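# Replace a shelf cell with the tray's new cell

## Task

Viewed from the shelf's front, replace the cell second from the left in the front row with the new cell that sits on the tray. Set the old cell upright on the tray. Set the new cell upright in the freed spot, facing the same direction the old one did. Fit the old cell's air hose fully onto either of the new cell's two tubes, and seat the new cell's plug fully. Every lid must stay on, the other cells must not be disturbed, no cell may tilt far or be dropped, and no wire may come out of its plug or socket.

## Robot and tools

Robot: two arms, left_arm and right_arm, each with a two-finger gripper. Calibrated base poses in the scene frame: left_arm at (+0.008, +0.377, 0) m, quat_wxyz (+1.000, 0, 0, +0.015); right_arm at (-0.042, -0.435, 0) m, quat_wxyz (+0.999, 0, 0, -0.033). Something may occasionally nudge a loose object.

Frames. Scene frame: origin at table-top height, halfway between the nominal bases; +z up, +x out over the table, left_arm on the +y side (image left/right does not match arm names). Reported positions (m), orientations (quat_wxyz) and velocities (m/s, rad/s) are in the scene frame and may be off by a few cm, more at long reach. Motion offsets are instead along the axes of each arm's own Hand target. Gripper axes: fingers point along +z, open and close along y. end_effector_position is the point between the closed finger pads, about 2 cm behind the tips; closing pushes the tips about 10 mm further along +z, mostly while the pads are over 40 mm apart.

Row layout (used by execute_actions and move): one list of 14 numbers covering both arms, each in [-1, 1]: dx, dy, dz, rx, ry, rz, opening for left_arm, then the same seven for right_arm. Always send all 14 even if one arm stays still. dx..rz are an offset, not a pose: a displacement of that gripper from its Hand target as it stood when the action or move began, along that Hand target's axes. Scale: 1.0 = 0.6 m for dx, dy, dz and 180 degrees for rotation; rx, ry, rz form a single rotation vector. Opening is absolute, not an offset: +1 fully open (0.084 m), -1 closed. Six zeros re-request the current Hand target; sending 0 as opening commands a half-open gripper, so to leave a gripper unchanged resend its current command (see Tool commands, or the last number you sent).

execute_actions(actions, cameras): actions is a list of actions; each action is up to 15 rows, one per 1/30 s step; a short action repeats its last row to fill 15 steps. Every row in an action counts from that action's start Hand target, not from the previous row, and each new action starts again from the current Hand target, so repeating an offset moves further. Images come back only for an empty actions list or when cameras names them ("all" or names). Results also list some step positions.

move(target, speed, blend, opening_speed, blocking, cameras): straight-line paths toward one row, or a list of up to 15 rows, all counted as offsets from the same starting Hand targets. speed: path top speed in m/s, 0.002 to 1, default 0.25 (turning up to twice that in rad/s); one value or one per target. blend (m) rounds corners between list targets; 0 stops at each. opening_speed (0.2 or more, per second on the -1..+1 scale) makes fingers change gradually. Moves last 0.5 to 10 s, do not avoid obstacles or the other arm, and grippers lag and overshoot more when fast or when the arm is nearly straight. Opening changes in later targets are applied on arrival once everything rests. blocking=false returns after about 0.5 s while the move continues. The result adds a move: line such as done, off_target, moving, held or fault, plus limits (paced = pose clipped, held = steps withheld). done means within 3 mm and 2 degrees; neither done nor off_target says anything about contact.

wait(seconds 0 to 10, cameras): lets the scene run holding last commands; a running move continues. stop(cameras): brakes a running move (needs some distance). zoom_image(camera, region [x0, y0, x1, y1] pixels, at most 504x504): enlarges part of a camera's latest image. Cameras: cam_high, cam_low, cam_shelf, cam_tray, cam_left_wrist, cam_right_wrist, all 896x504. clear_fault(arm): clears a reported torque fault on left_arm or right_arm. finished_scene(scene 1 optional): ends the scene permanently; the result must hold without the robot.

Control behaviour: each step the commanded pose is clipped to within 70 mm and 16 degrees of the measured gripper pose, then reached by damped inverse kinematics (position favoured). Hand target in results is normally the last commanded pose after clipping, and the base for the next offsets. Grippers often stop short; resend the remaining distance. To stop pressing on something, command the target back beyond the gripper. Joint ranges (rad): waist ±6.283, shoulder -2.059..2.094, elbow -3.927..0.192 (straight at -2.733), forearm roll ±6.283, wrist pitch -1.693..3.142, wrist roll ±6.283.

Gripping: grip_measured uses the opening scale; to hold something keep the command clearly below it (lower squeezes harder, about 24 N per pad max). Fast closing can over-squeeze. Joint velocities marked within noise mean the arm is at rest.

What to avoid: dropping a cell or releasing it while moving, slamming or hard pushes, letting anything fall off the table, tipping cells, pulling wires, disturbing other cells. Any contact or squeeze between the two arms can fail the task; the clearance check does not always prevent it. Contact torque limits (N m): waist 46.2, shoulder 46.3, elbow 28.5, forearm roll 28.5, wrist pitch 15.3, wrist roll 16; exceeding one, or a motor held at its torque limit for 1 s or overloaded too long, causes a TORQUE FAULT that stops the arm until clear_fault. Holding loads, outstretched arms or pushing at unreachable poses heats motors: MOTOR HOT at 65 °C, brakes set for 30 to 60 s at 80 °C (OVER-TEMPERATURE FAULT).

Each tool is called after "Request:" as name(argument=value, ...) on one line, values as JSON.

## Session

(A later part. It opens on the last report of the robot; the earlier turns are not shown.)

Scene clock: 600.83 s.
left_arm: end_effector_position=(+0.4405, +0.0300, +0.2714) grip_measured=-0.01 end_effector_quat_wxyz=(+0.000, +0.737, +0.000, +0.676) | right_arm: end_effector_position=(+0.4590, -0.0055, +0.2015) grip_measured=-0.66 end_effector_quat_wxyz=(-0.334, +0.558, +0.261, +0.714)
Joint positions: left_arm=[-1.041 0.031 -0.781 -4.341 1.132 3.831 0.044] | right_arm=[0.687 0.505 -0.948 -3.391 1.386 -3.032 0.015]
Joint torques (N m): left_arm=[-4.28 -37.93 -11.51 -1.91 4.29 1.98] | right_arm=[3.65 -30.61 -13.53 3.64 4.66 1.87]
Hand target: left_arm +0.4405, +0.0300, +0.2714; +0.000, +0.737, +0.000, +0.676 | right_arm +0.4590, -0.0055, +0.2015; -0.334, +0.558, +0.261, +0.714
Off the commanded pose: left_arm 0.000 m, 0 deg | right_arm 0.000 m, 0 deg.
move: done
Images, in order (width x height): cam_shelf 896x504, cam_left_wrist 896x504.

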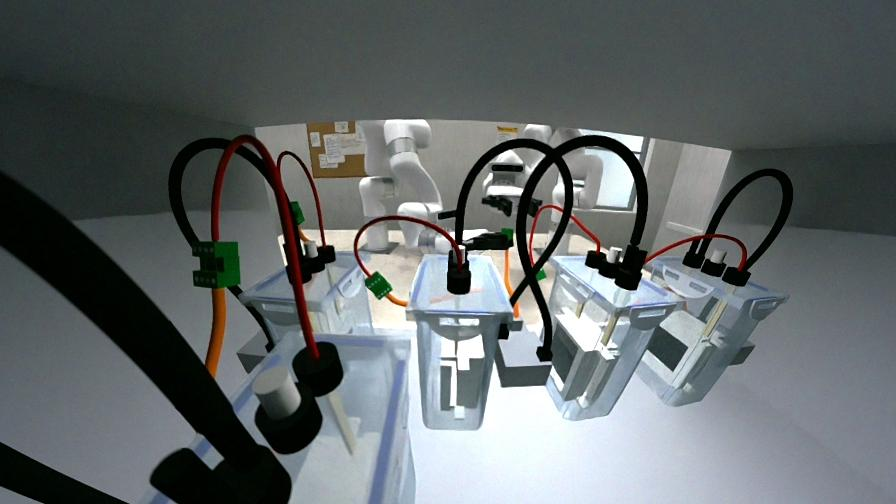

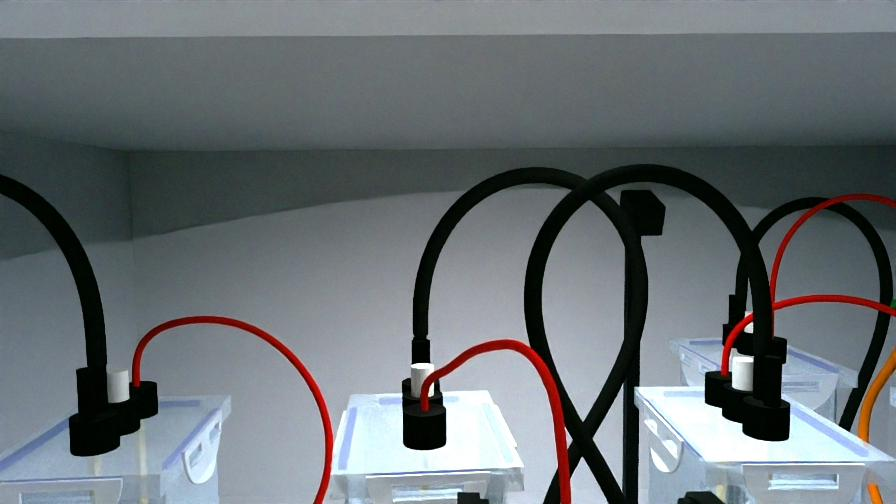

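Request:
move(target=[0,0,0,0,0,0,0,0.0235,0.1215,0.0437,0,0,0,-1], speed=0.1)

Request:
move(target=[0,0,0,0,0,0,0,0,0,0,0,0,0,-0.2], opening_speed=0.3, cameras=["cam_shelf","cam_left_wrist","cam_right_wrist","cam_low"])

Scene clock: 608.03 s.
left_arm: end_effector_position=(+0.4405, +0.0300, +0.2714) grip_measured=-0.01 end_effector_quat_wxyz=(+0.000, +0.737, +0.000, +0.676) | right_arm: end_effector_position=(+0.5290, -0.0353, +0.2216) grip_measured=-0.66 end_effector_quat_wxyz=(-0.334, +0.558, +0.261, +0.714)
Joint positions: left_arm=[-1.041 0.031 -0.781 -4.341 1.132 3.831 0.044] | right_arm=[0.556 0.552 -1.115 -3.529 1.292 -2.932 0.015]
Joint torques (N m): left_arm=[-4.44 -38.32 -11.34 -1.87 3.96 1.93] | right_arm=[-4.96 -23.35 -15.1 -3.13 1.37 2.17]
Hand target: left_arm +0.4405, +0.0300, +0.2714; +0.000, +0.737, +0.000, +0.676 | right_arm +0.5291, -0.0353, +0.2216; -0.334, +0.558, +0.261, +0.714
Off the commanded pose: left_arm 0.000 m, 0 deg | right_arm 0.000 m, 0 deg.
move: done

Scene clock: 610.93 s.
left_arm: end_effector_position=(+0.4405, +0.0300, +0.2714) grip_measured=-0.01 end_effector_quat_wxyz=(+0.000, +0.737, +0.000, +0.676) | right_arm: end_effector_position=(+0.5291, -0.0353, +0.2216) grip_measured=-0.21 end_effector_quat_wxyz=(-0.334, +0.558, +0.261, +0.714)
Joint positions: left_arm=[-1.041 0.031 -0.781 -4.341 1.132 3.831 0.044] | right_arm=[0.556 0.552 -1.115 -3.529 1.292 -2.932 0.035]
Joint torques (N m): left_arm=[-4.44 -38.22 -11.43 -1.94 3.67 1.94] | right_arm=[-3.89 -23.8 -14.75 -3.08 1.77 2.17]
Hand target: left_arm +0.4405, +0.0300, +0.2714; +0.000, +0.737, +0.000, +0.676 | right_arm +0.5291, -0.0353, +0.2216; -0.334, +0.558, +0.261, +0.714
Off the commanded pose: left_arm 0.000 m, 0 deg | right_arm 0.000 m, 0 deg.
move: done
Images, in order (width x height): cam_low 896x504, cam_shelf 896x504, cam_left_wrist 896x504, cam_right_wrist 896x504.

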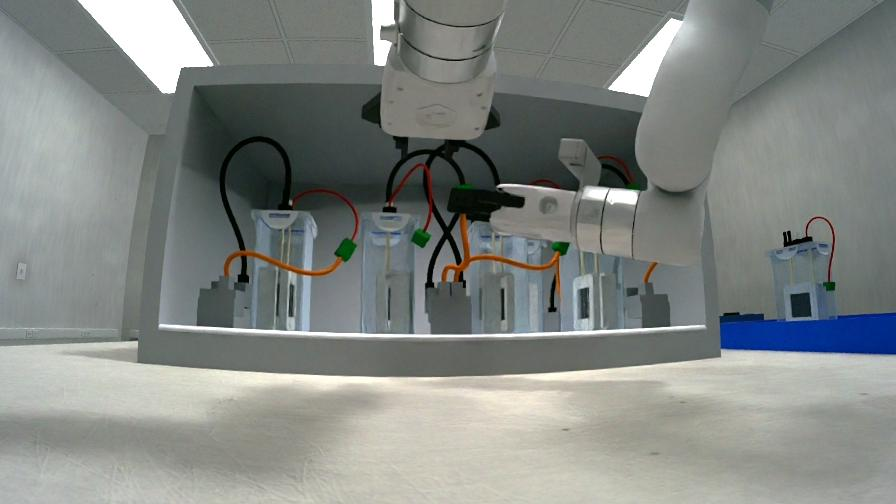

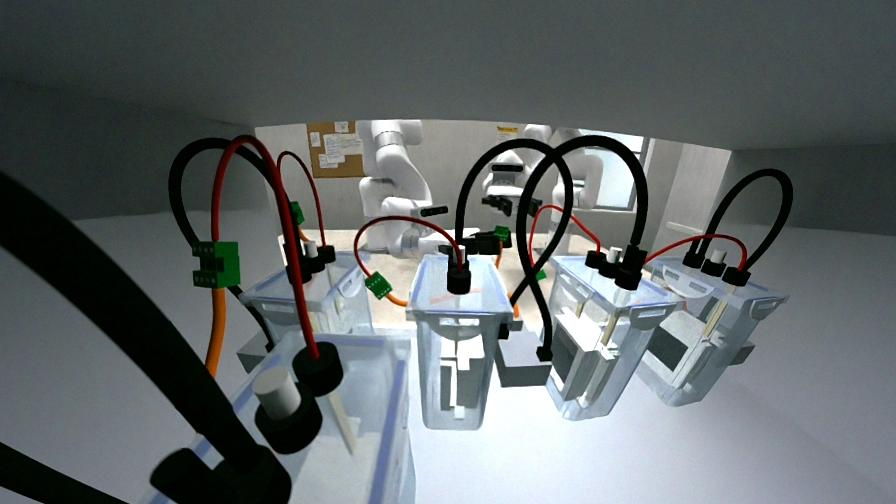

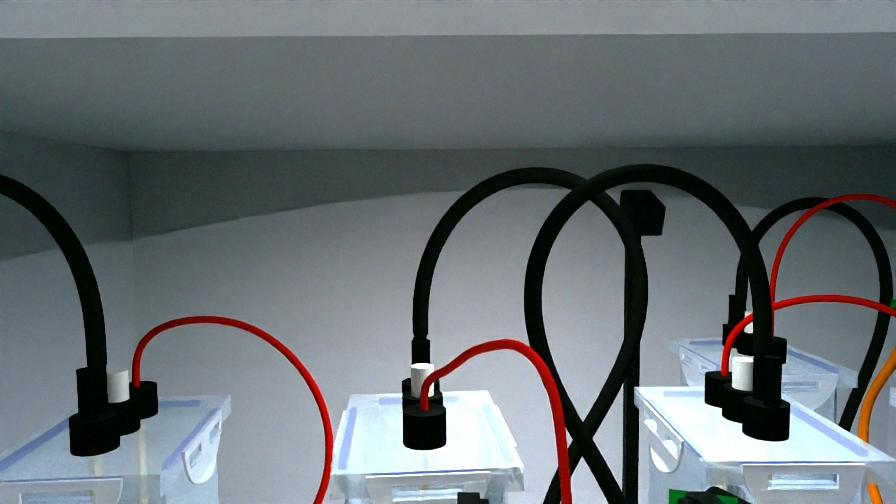

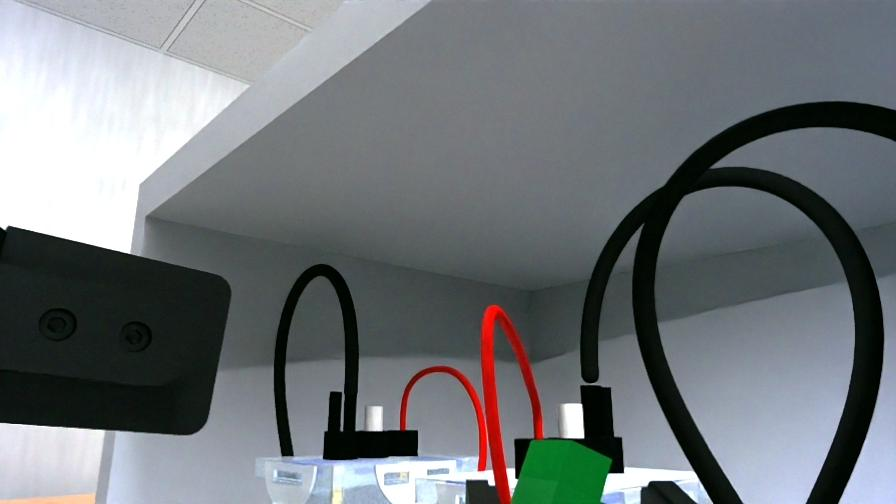

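Request:
move(target=[0,0,0,0,0,0,0,0,0,-0.2,0,0,0,-0.1], speed=0.15, cameras=["cam_shelf","cam_right_wrist","cam_low"])

Request:
zoom_image(camera="cam_low", region=[350, 120, 550, 340])

Request:
zoom_image(camera="cam_shelf", region=[460, 170, 620, 330])

Scene clock: 614.53 s.
left_arm: end_effector_position=(+0.4405, +0.0300, +0.2714) grip_measured=-0.01 end_effector_quat_wxyz=(+0.000, +0.737, +0.000, +0.676) | right_arm: end_effector_position=(+0.4544, -0.1246, +0.1925) grip_measured=-0.11 end_effector_quat_wxyz=(-0.334, +0.558, +0.261, +0.714)
Joint positions: left_arm=[-1.041 0.031 -0.781 -4.341 1.132 3.831 0.044] | right_arm=[0.416 0.407 -0.717 -3.649 1.546 -2.989 0.039]
Joint torques (N m): left_arm=[-4.33 -38.44 -11.55 -2.01 3.54 1.97] | right_arm=[-4.36 -27.09 -7.34 -3.45 4.63 -2.16]
Hand target: left_arm +0.4405, +0.0300, +0.2714; +0.000, +0.737, +0.000, +0.676 | right_arm +0.4544, -0.1246, +0.1925; -0.334, +0.558, +0.261, +0.714
Off the commanded pose: left_arm 0.000 m, 0 deg | right_arm 0.000 m, 0 deg.
move: done
Images, in order (width x height): cam_low 896x504, cam_shelf 896x504, cam_right_wrist 896x504.

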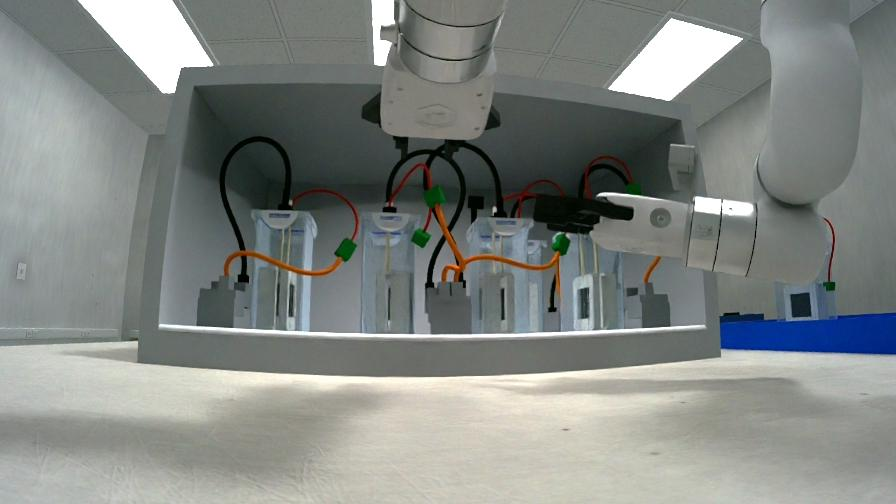

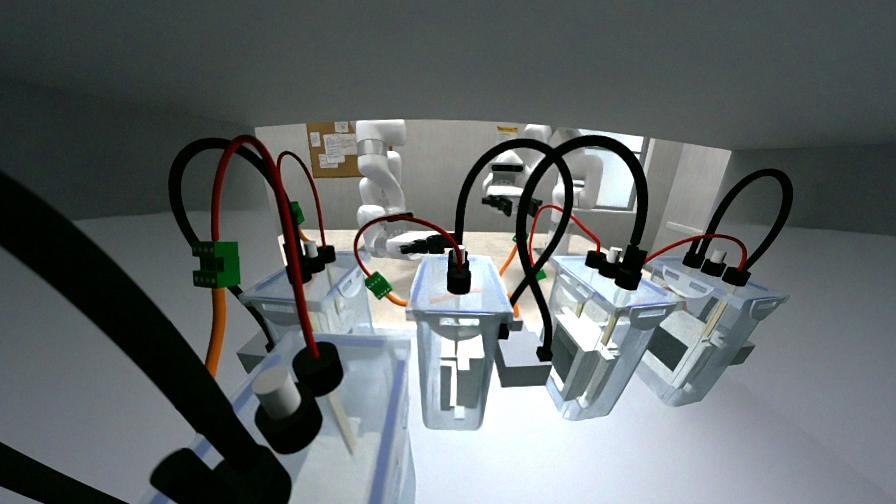

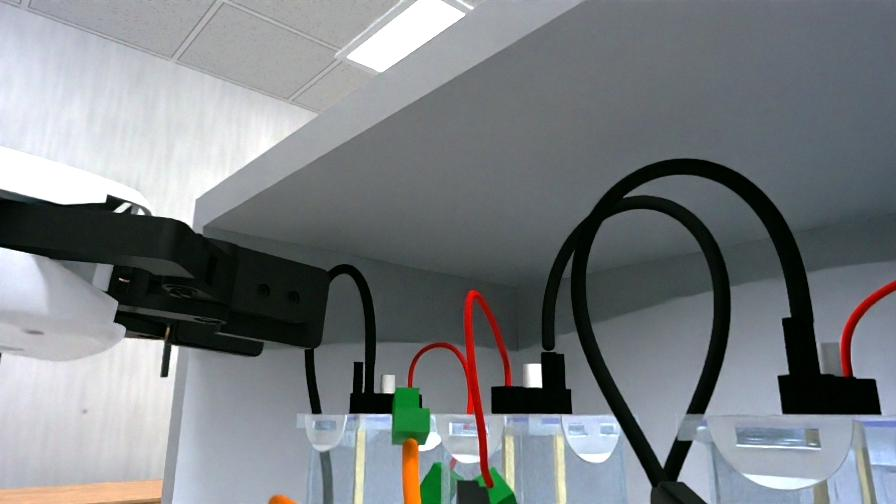

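Scaled by 2.291 from the camera's 896x504 image, which has a finer 1280x720 frame.

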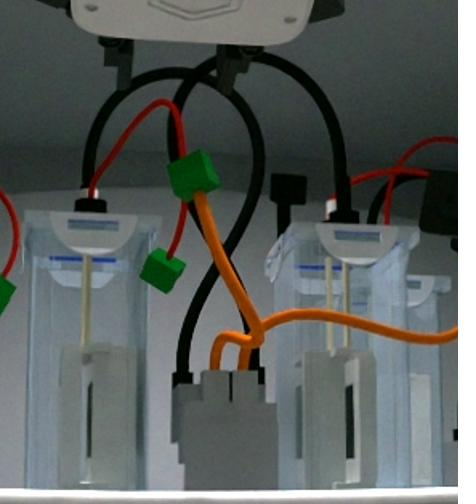

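Scaled by 3.150 from the camera's 896x504 image, which has a finer 1280x720 frame.

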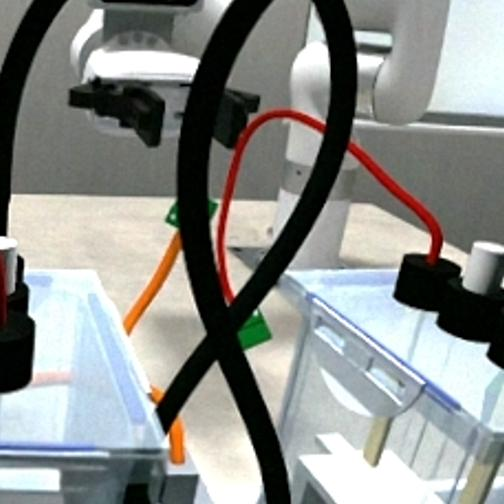

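Request:
move(target=[0.0697,-0.0333,0.06,0,-0.0556,0,0.2,-0.05,-0.1,-0.1,0,0,0,-0.1], speed=0.15, cameras=["cam_left_wrist","cam_right_wrist"])

Request:
zoom_image(camera="cam_left_wrist", region=[320, 250, 600, 504])

Scene clock: 631.77 s.
left_arm: end_effector_position=(+0.4800, +0.0500, +0.3100) grip_measured=+0.19 end_effector_quat_wxyz=(+0.000, +0.793, +0.000, +0.609) | right_arm: end_effector_position=(+0.3757, -0.1253, +0.1489) grip_measured=-0.11 end_effector_quat_wxyz=(-0.334, +0.558, +0.261, +0.714)
Joint positions: left_arm=[-0.863 -0.066 -0.881 -4.479 0.824 4.098 0.052] | right_arm=[0.483 0.456 -0.515 -3.593 1.762 -3.115 0.039]
Joint torques (N m): left_arm=[4.92 -32.79 -20.49 -2.62 -1.44 1.94] | right_arm=[4.58 -15.23 -4.05 4.12 4.57 -2.18]
Hand target: left_arm +0.4800, +0.0500, +0.3099; +0.000, +0.793, +0.000, +0.609 | right_arm +0.3757, -0.1253, +0.1488; -0.334, +0.558, +0.261, +0.714
Off the commanded pose: left_arm 0.000 m, 0 deg | right_arm 0.000 m, 0 deg.
move: done
Images, in order (width x height): cam_left_wrist 896x504, cam_right_wrist 896x504.

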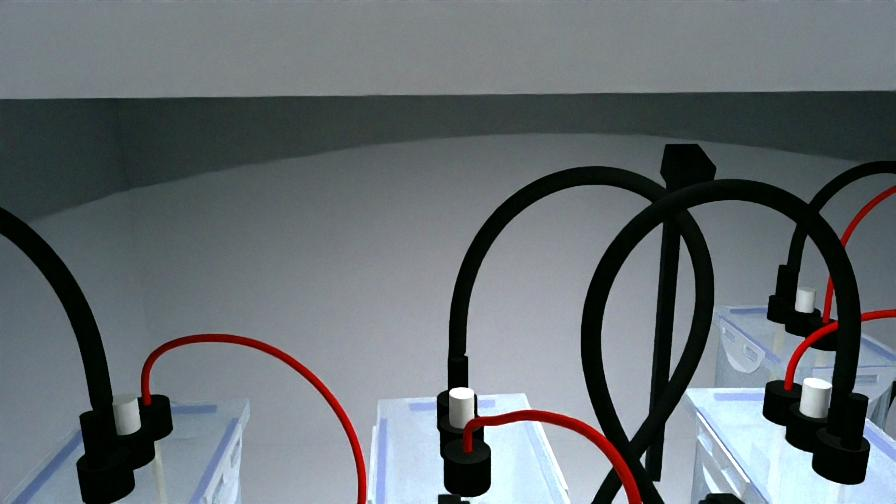

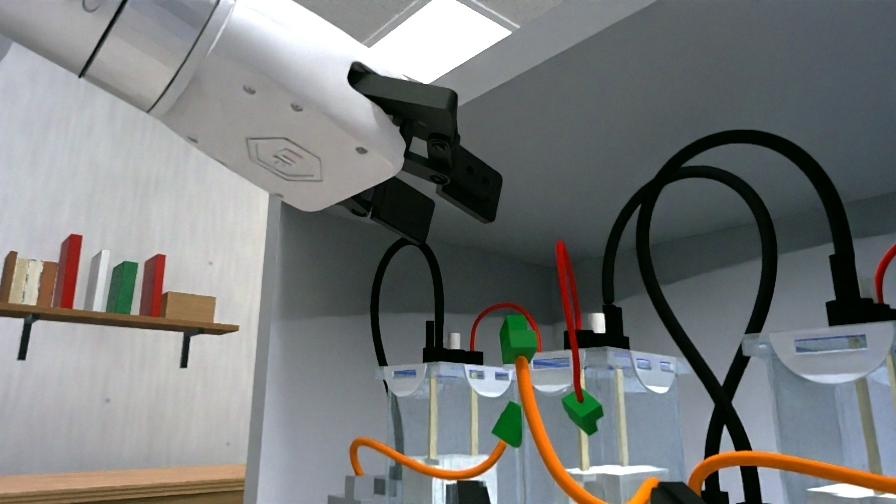

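Scaled by 1.800 from the camera's 896x504 image, which has a finer 1280x720 frame.

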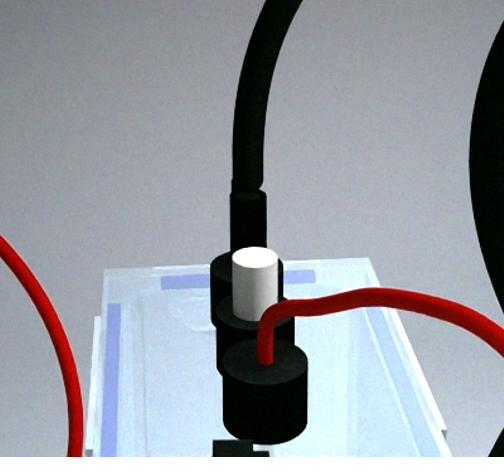

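Request:
move(target=[-0.2727,-0.0333,0.0386,0,0.0833,0,1,0,0,0,0,0,0,-0.1], speed=0.2, cameras=["cam_left_wrist","cam_right_wrist"])

Request:
zoom_image(camera="cam_left_wrist", region=[320, 150, 720, 504])

Scene clock: 658.93 s.
left_arm: end_effector_position=(+0.4600, +0.0699, +0.1459) grip_measured=+1.00 end_effector_quat_wxyz=(+0.000, +0.707, +0.000, +0.707) | right_arm: end_effector_position=(+0.3757, -0.1253, +0.1488) grip_measured=-0.11 end_effector_quat_wxyz=(-0.334, +0.558, +0.261, +0.714)
Joint positions: left_arm=[-0.987 0.379 -0.74 -4.128 1.365 3.44 0.084] | right_arm=[0.483 0.456 -0.515 -3.593 1.762 -3.115 0.039]
Joint torques (N m): left_arm=[-4.38 -24.72 -14.57 -2.29 4.85 -1.95] | right_arm=[4.23 -14.86 -4.06 3.98 4.15 -2.03]
Hand target: left_arm +0.4600, +0.0699, +0.1459; +0.000, +0.707, +0.000, +0.707 | right_arm +0.3757, -0.1253, +0.1488; -0.334, +0.558, +0.261, +0.714
Off the commanded pose: left_arm 0.000 m, 0 deg | right_arm 0.000 m, 0 deg.
move: done
Images, in order (width x height): cam_left_wrist 896x504, cam_right_wrist 896x504.

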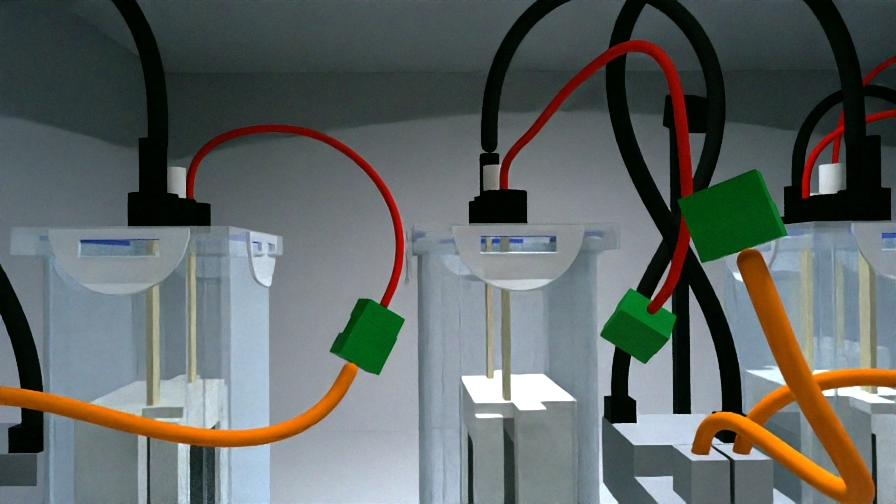

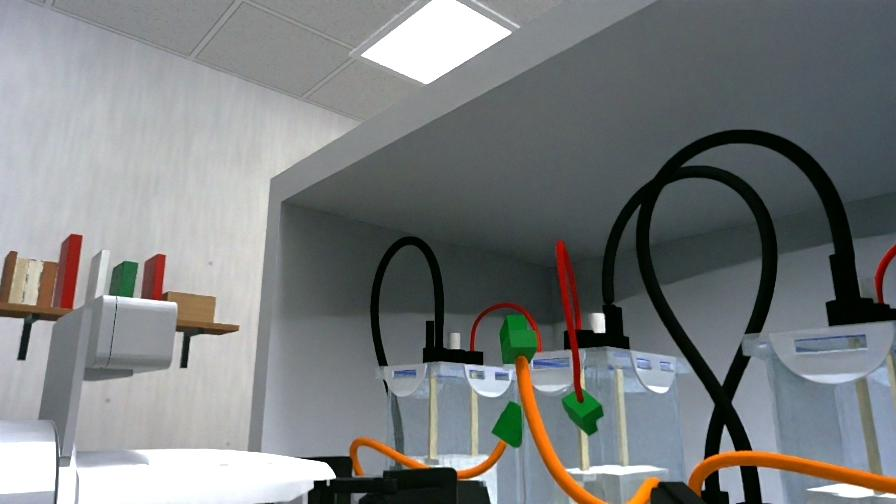

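Scaled by 1.260 from the camera's 896x504 image, which has a finer 1280x720 frame.

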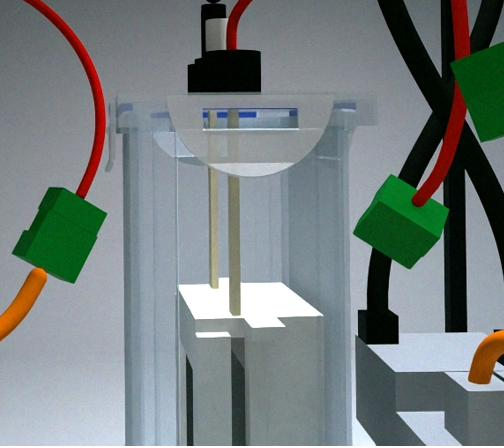

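Request:
move(target=[0.0117,-0.0083,0.225,0.0222,0,0,1,0,0,0,0,0,0,-0.1], speed=0.15, cameras=["cam_left_wrist","cam_right_wrist","cam_shelf"])

Request:
zoom_image(camera="cam_shelf", region=[470, 220, 700, 430])

Request:
zoom_image(camera="cam_right_wrist", region=[300, 200, 720, 504])

Scene clock: 675.87 s.
left_arm: end_effector_position=(+0.5950, +0.0748, +0.1529) grip_measured=+1.00 end_effector_quat_wxyz=(-0.024, +0.707, +0.025, +0.707) | right_arm: end_effector_position=(+0.3757, -0.1253, +0.1488) grip_measured=-0.11 end_effector_quat_wxyz=(-0.334, +0.558, +0.261, +0.714)
Joint positions: left_arm=[-0.745 0.576 -1.117 -4.002 1.197 3.542 0.084] | right_arm=[0.483 0.456 -0.515 -3.593 1.762 -3.115 0.039]
Joint torques (N m): left_arm=[4.83 -33.8 -16.86 3.18 0.02 1.91] | right_arm=[4.4 -15.26 -4.05 3.91 3.75 -1.96]
Hand target: left_arm +0.5950, +0.0748, +0.1529; -0.024, +0.707, +0.025, +0.707 | right_arm +0.3757, -0.1253, +0.1488; -0.334, +0.558, +0.261, +0.714
Off the commanded pose: left_arm 0.000 m, 0 deg | right_arm 0.000 m, 0 deg.
move: done
Images, in order (width x height): cam_shelf 896x504, cam_left_wrist 896x504, cam_right_wrist 896x504.

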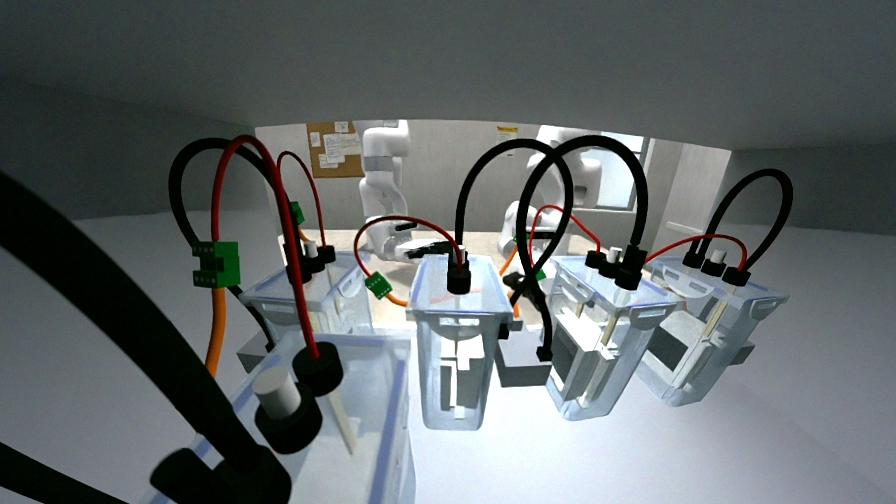

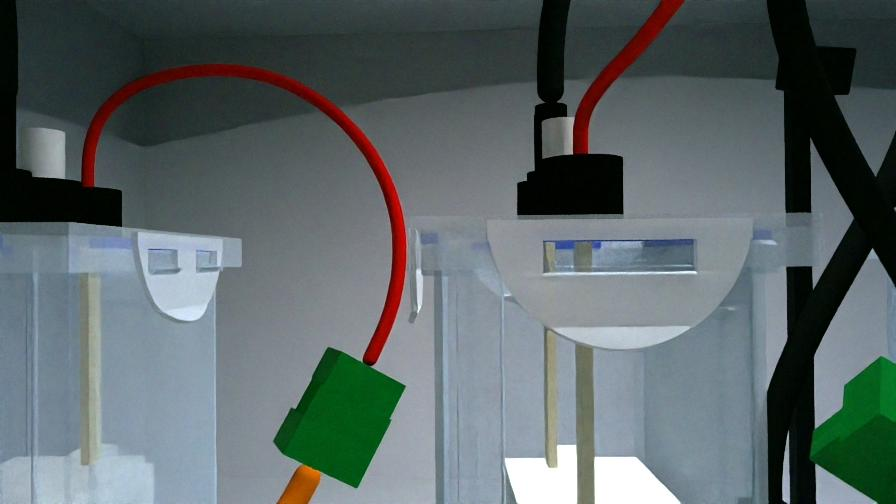

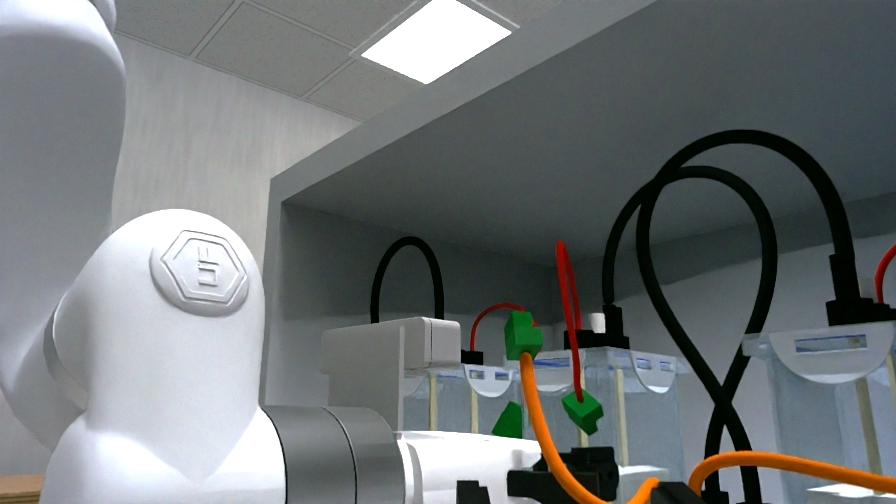

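Scaled by 2.191 from the camera's 896x504 image, which has a finer 1280x720 frame.

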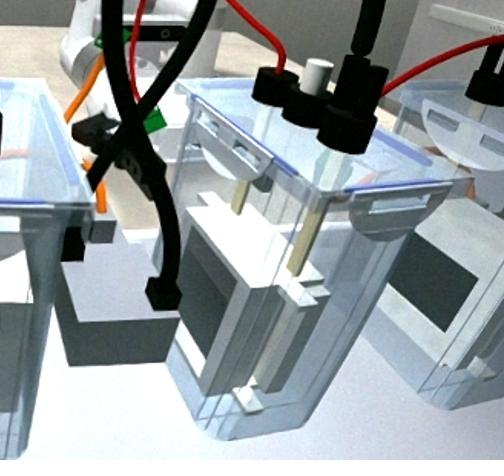

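Scaled by 1.200 from the camera's 896x504 image, which has a finer 1280x720 frame.

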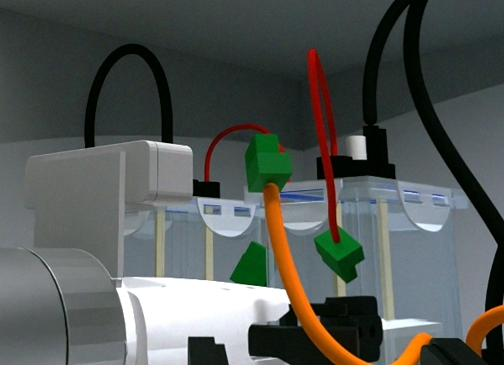

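Request:
zoom_image(camera="cam_left_wrist", region=[400, 200, 840, 504])

Scaled by 1.145 from the camera's 896x504 image, which has a finer 1280x720 frame.

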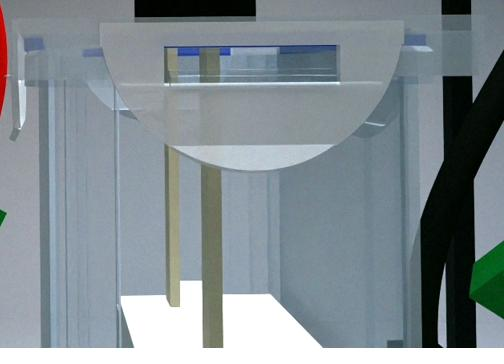

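Request:
move(target=[[0,0.0042,0,0,0,0,1,0,0,0,0,0,0,-0.1],[0,0.0042,0.09,0,0,0,1,0,0,0,0,0,0,-0.1]], speed=0.05, cameras=["cam_left_wrist","cam_right_wrist","cam_shelf"])

Request:
zoom_image(camera="cam_shelf", region=[470, 220, 700, 430])

Request:
zoom_image(camera="cam_right_wrist", region=[300, 200, 720, 504])

Scene clock: 692.00 s.
left_arm: end_effector_position=(+0.6491, +0.0761, +0.1528) grip_measured=+1.00 end_effector_quat_wxyz=(-0.024, +0.707, +0.025, +0.707) | right_arm: end_effector_position=(+0.3757, -0.1253, +0.1488) grip_measured=-0.11 end_effector_quat_wxyz=(-0.334, +0.558, +0.261, +0.714)
Joint positions: left_arm=[-0.666 0.678 -1.299 -3.95 1.111 3.575 0.084] | right_arm=[0.483 0.456 -0.515 -3.593 1.762 -3.115 0.039]
Joint torques (N m): left_arm=[5.31 -38.19 -19.25 3.41 0.48 1.94] | right_arm=[3.92 -15.47 -4.03 3.85 3.3 -1.88]
Hand target: left_arm +0.6491, +0.0760, +0.1529; -0.024, +0.707, +0.025, +0.707 | right_arm +0.3757, -0.1253, +0.1488; -0.334, +0.558, +0.261, +0.714
Off the commanded pose: left_arm 0.000 m, 0 deg | right_arm 0.000 m, 0 deg.
move: done
Images, in order (width x height): cam_shelf 896x504, cam_left_wrist 896x504, cam_right_wrist 896x504.

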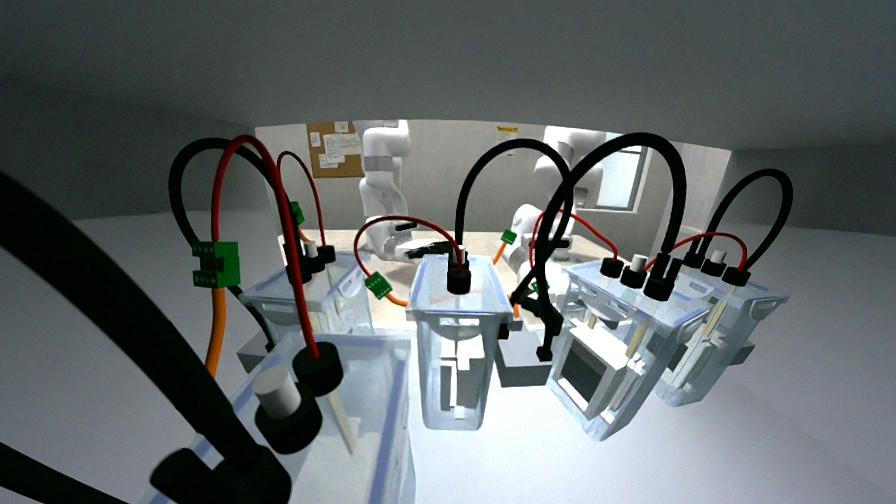

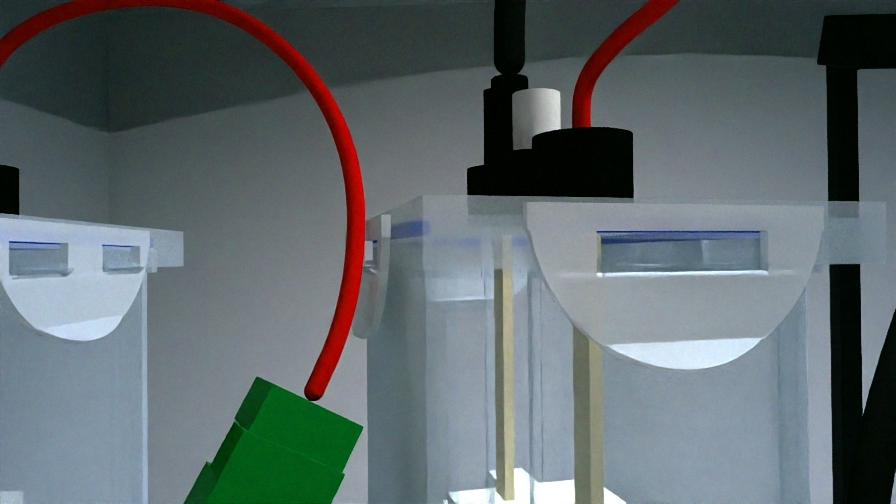

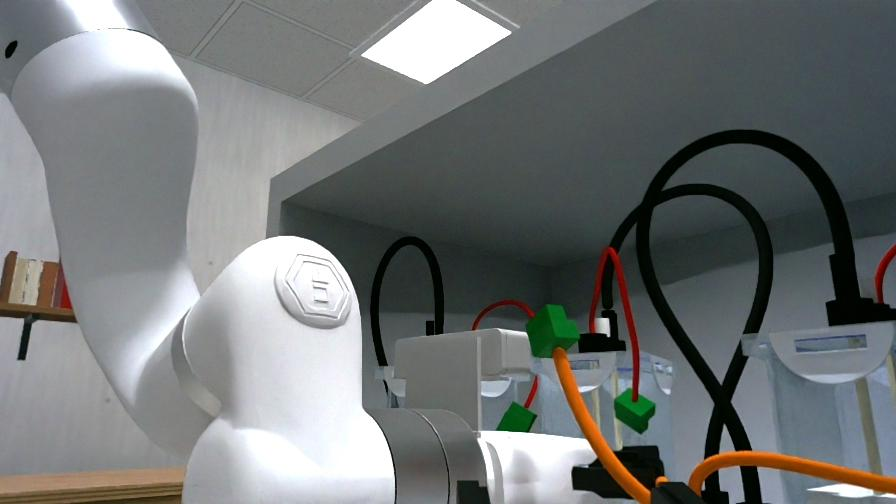

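Scaled by 2.191 from the camera's 896x504 image, which has a finer 1280x720 frame.

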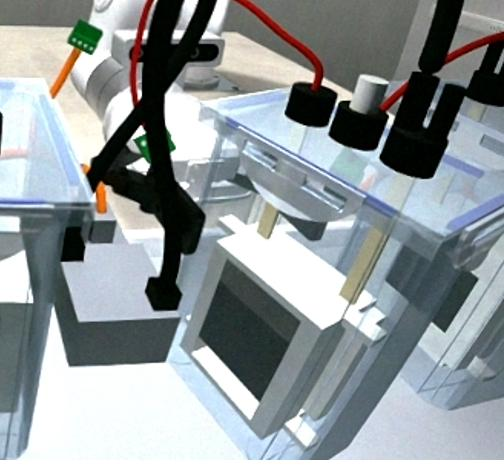

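Scaled by 1.200 from the camera's 896x504 image, which has a finer 1280x720 frame.

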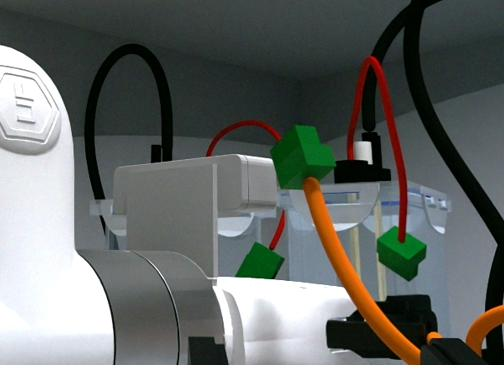

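Request:
move(target=[0,0,-0.15,0,0,0,1,0,0,0,0,0,0,-0.1], speed=0.08, cameras=["cam_left_wrist","cam_shelf","cam_low"])

Request:
zoom_image(camera="cam_shelf", region=[470, 220, 790, 430])

Request:
zoom_image(camera="cam_low", region=[220, 120, 480, 340])

Scene clock: 697.27 s.
left_arm: end_effector_position=(+0.5593, +0.0698, +0.1529) grip_measured=+1.00 end_effector_quat_wxyz=(-0.024, +0.707, +0.025, +0.707) | right_arm: end_effector_position=(+0.3757, -0.1253, +0.1488) grip_measured=-0.11 end_effector_quat_wxyz=(-0.334, +0.558, +0.261, +0.714)
Joint positions: left_arm=[-0.811 0.523 -1.022 -4.055 1.249 3.53 0.084] | right_arm=[0.483 0.456 -0.515 -3.593 1.762 -3.115 0.039]
Joint torques (N m): left_arm=[-4.49 -49.12 -8.89 -2.07 4.93 -1.99] | right_arm=[4 -15.28 -4.11 3.57 2.7 -1.74]
Hand target: left_arm +0.5593, +0.0698, +0.1529; -0.024, +0.707, +0.025, +0.707 | right_arm +0.3757, -0.1253, +0.1488; -0.334, +0.558, +0.261, +0.714
Off the commanded pose: left_arm 0.000 m, 0 deg | right_arm 0.000 m, 0 deg.
move: done
Images, in order (width x height): cam_low 896x504, cam_shelf 896x504, cam_left_wrist 896x504.

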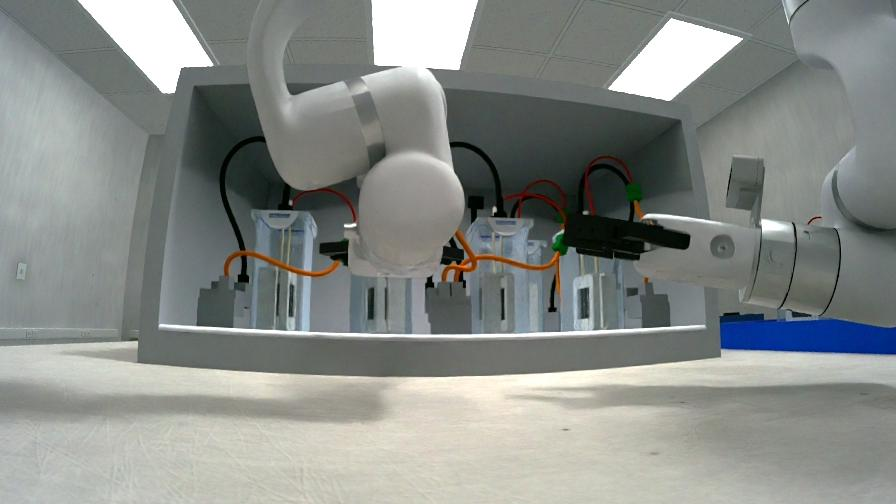

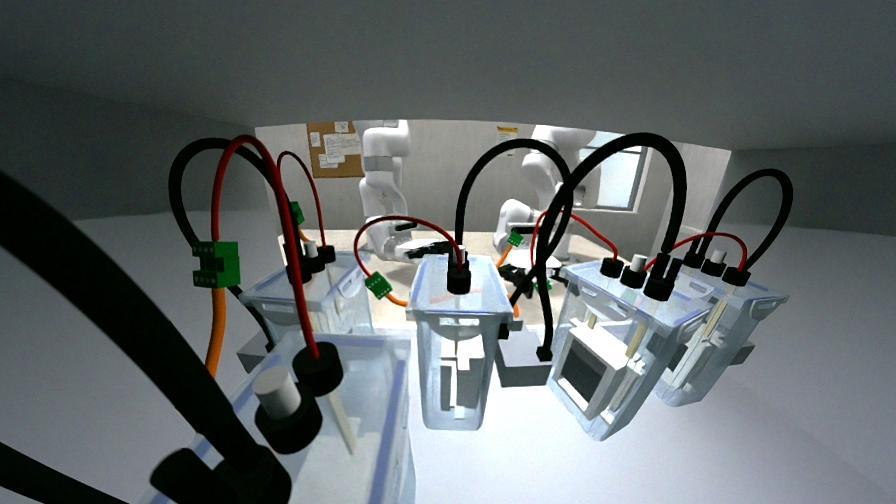

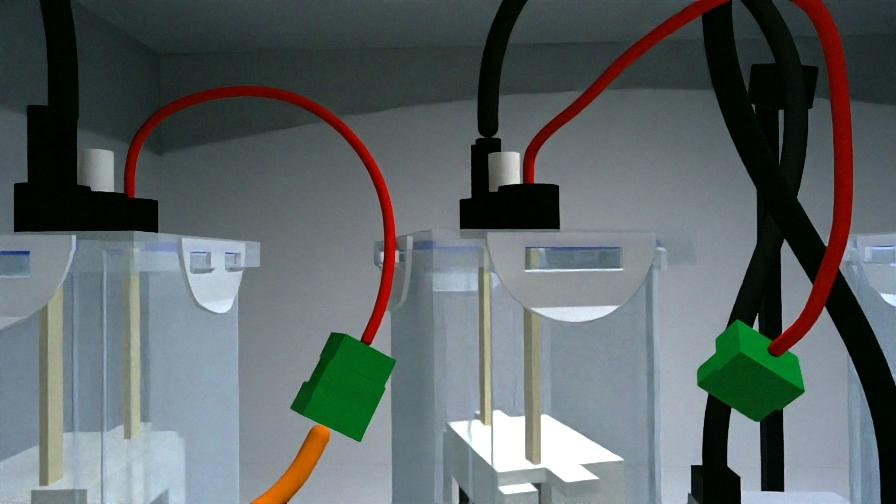

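Scaled by 1.575 from the camera's 896x504 image, which has a finer 1280x720 frame.

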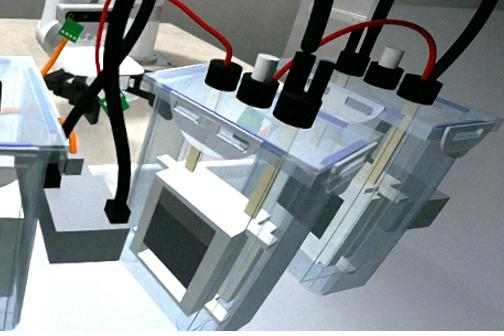

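Scaled by 1.938 from the camera's 896x504 image, which has a finer 1280x720 frame.

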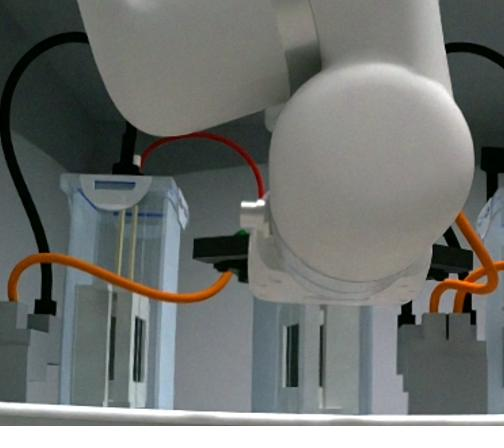

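Request:
move(target=[-0.0215,0.0217,0.028,0.065,0,0,1,0,0,0,0,0,0,-0.1], speed=0.06, cameras=["cam_left_wrist","cam_right_wrist"])

Request:
zoom_image(camera="cam_left_wrist", region=[396, 200, 896, 504])

Scene clock: 717.90 s.
left_arm: end_effector_position=(+0.5770, +0.0580, +0.1400) grip_measured=+1.00 end_effector_quat_wxyz=(-0.096, +0.701, +0.097, +0.700) | right_arm: end_effector_position=(+0.3757, -0.1253, +0.1488) grip_measured=-0.11 end_effector_quat_wxyz=(-0.334, +0.558, +0.261, +0.714)
Joint positions: left_arm=[-0.866 0.69 -1.26 -4.316 1.328 3.662 0.084] | right_arm=[0.483 0.456 -0.515 -3.593 1.762 -3.115 0.039]
Joint torques (N m): left_arm=[-4.38 -36.06 -17.16 -1.76 4.64 1.92] | right_arm=[3.97 -15.43 -4.02 3.78 2.33 -1.63]
Hand target: left_arm +0.5770, +0.0580, +0.1400; -0.096, +0.701, +0.097, +0.700 | right_arm +0.3757, -0.1253, +0.1488; -0.334, +0.558, +0.261, +0.714
Off the commanded pose: left_arm 0.000 m, 0 deg | right_arm 0.000 m, 0 deg.
move: done
Images, in order (width x height): cam_left_wrist 896x504, cam_right_wrist 896x504.

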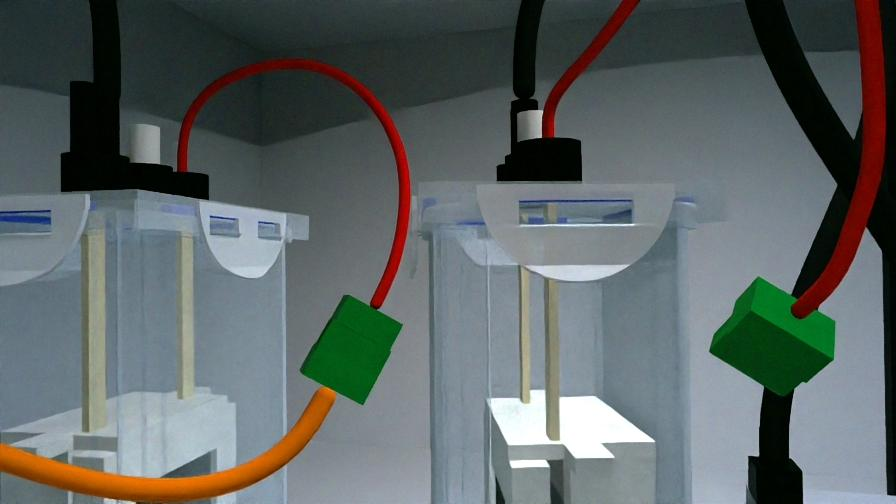

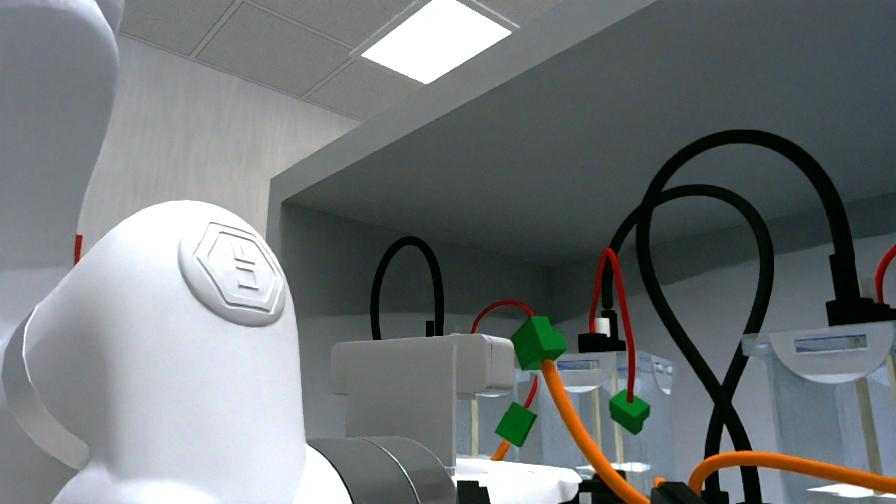

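Scaled by 1.008 from the camera's 896x504 image, which has a finer 1280x720 frame.

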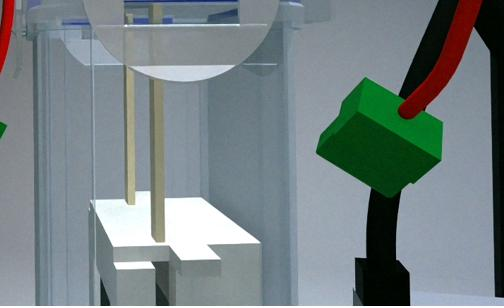

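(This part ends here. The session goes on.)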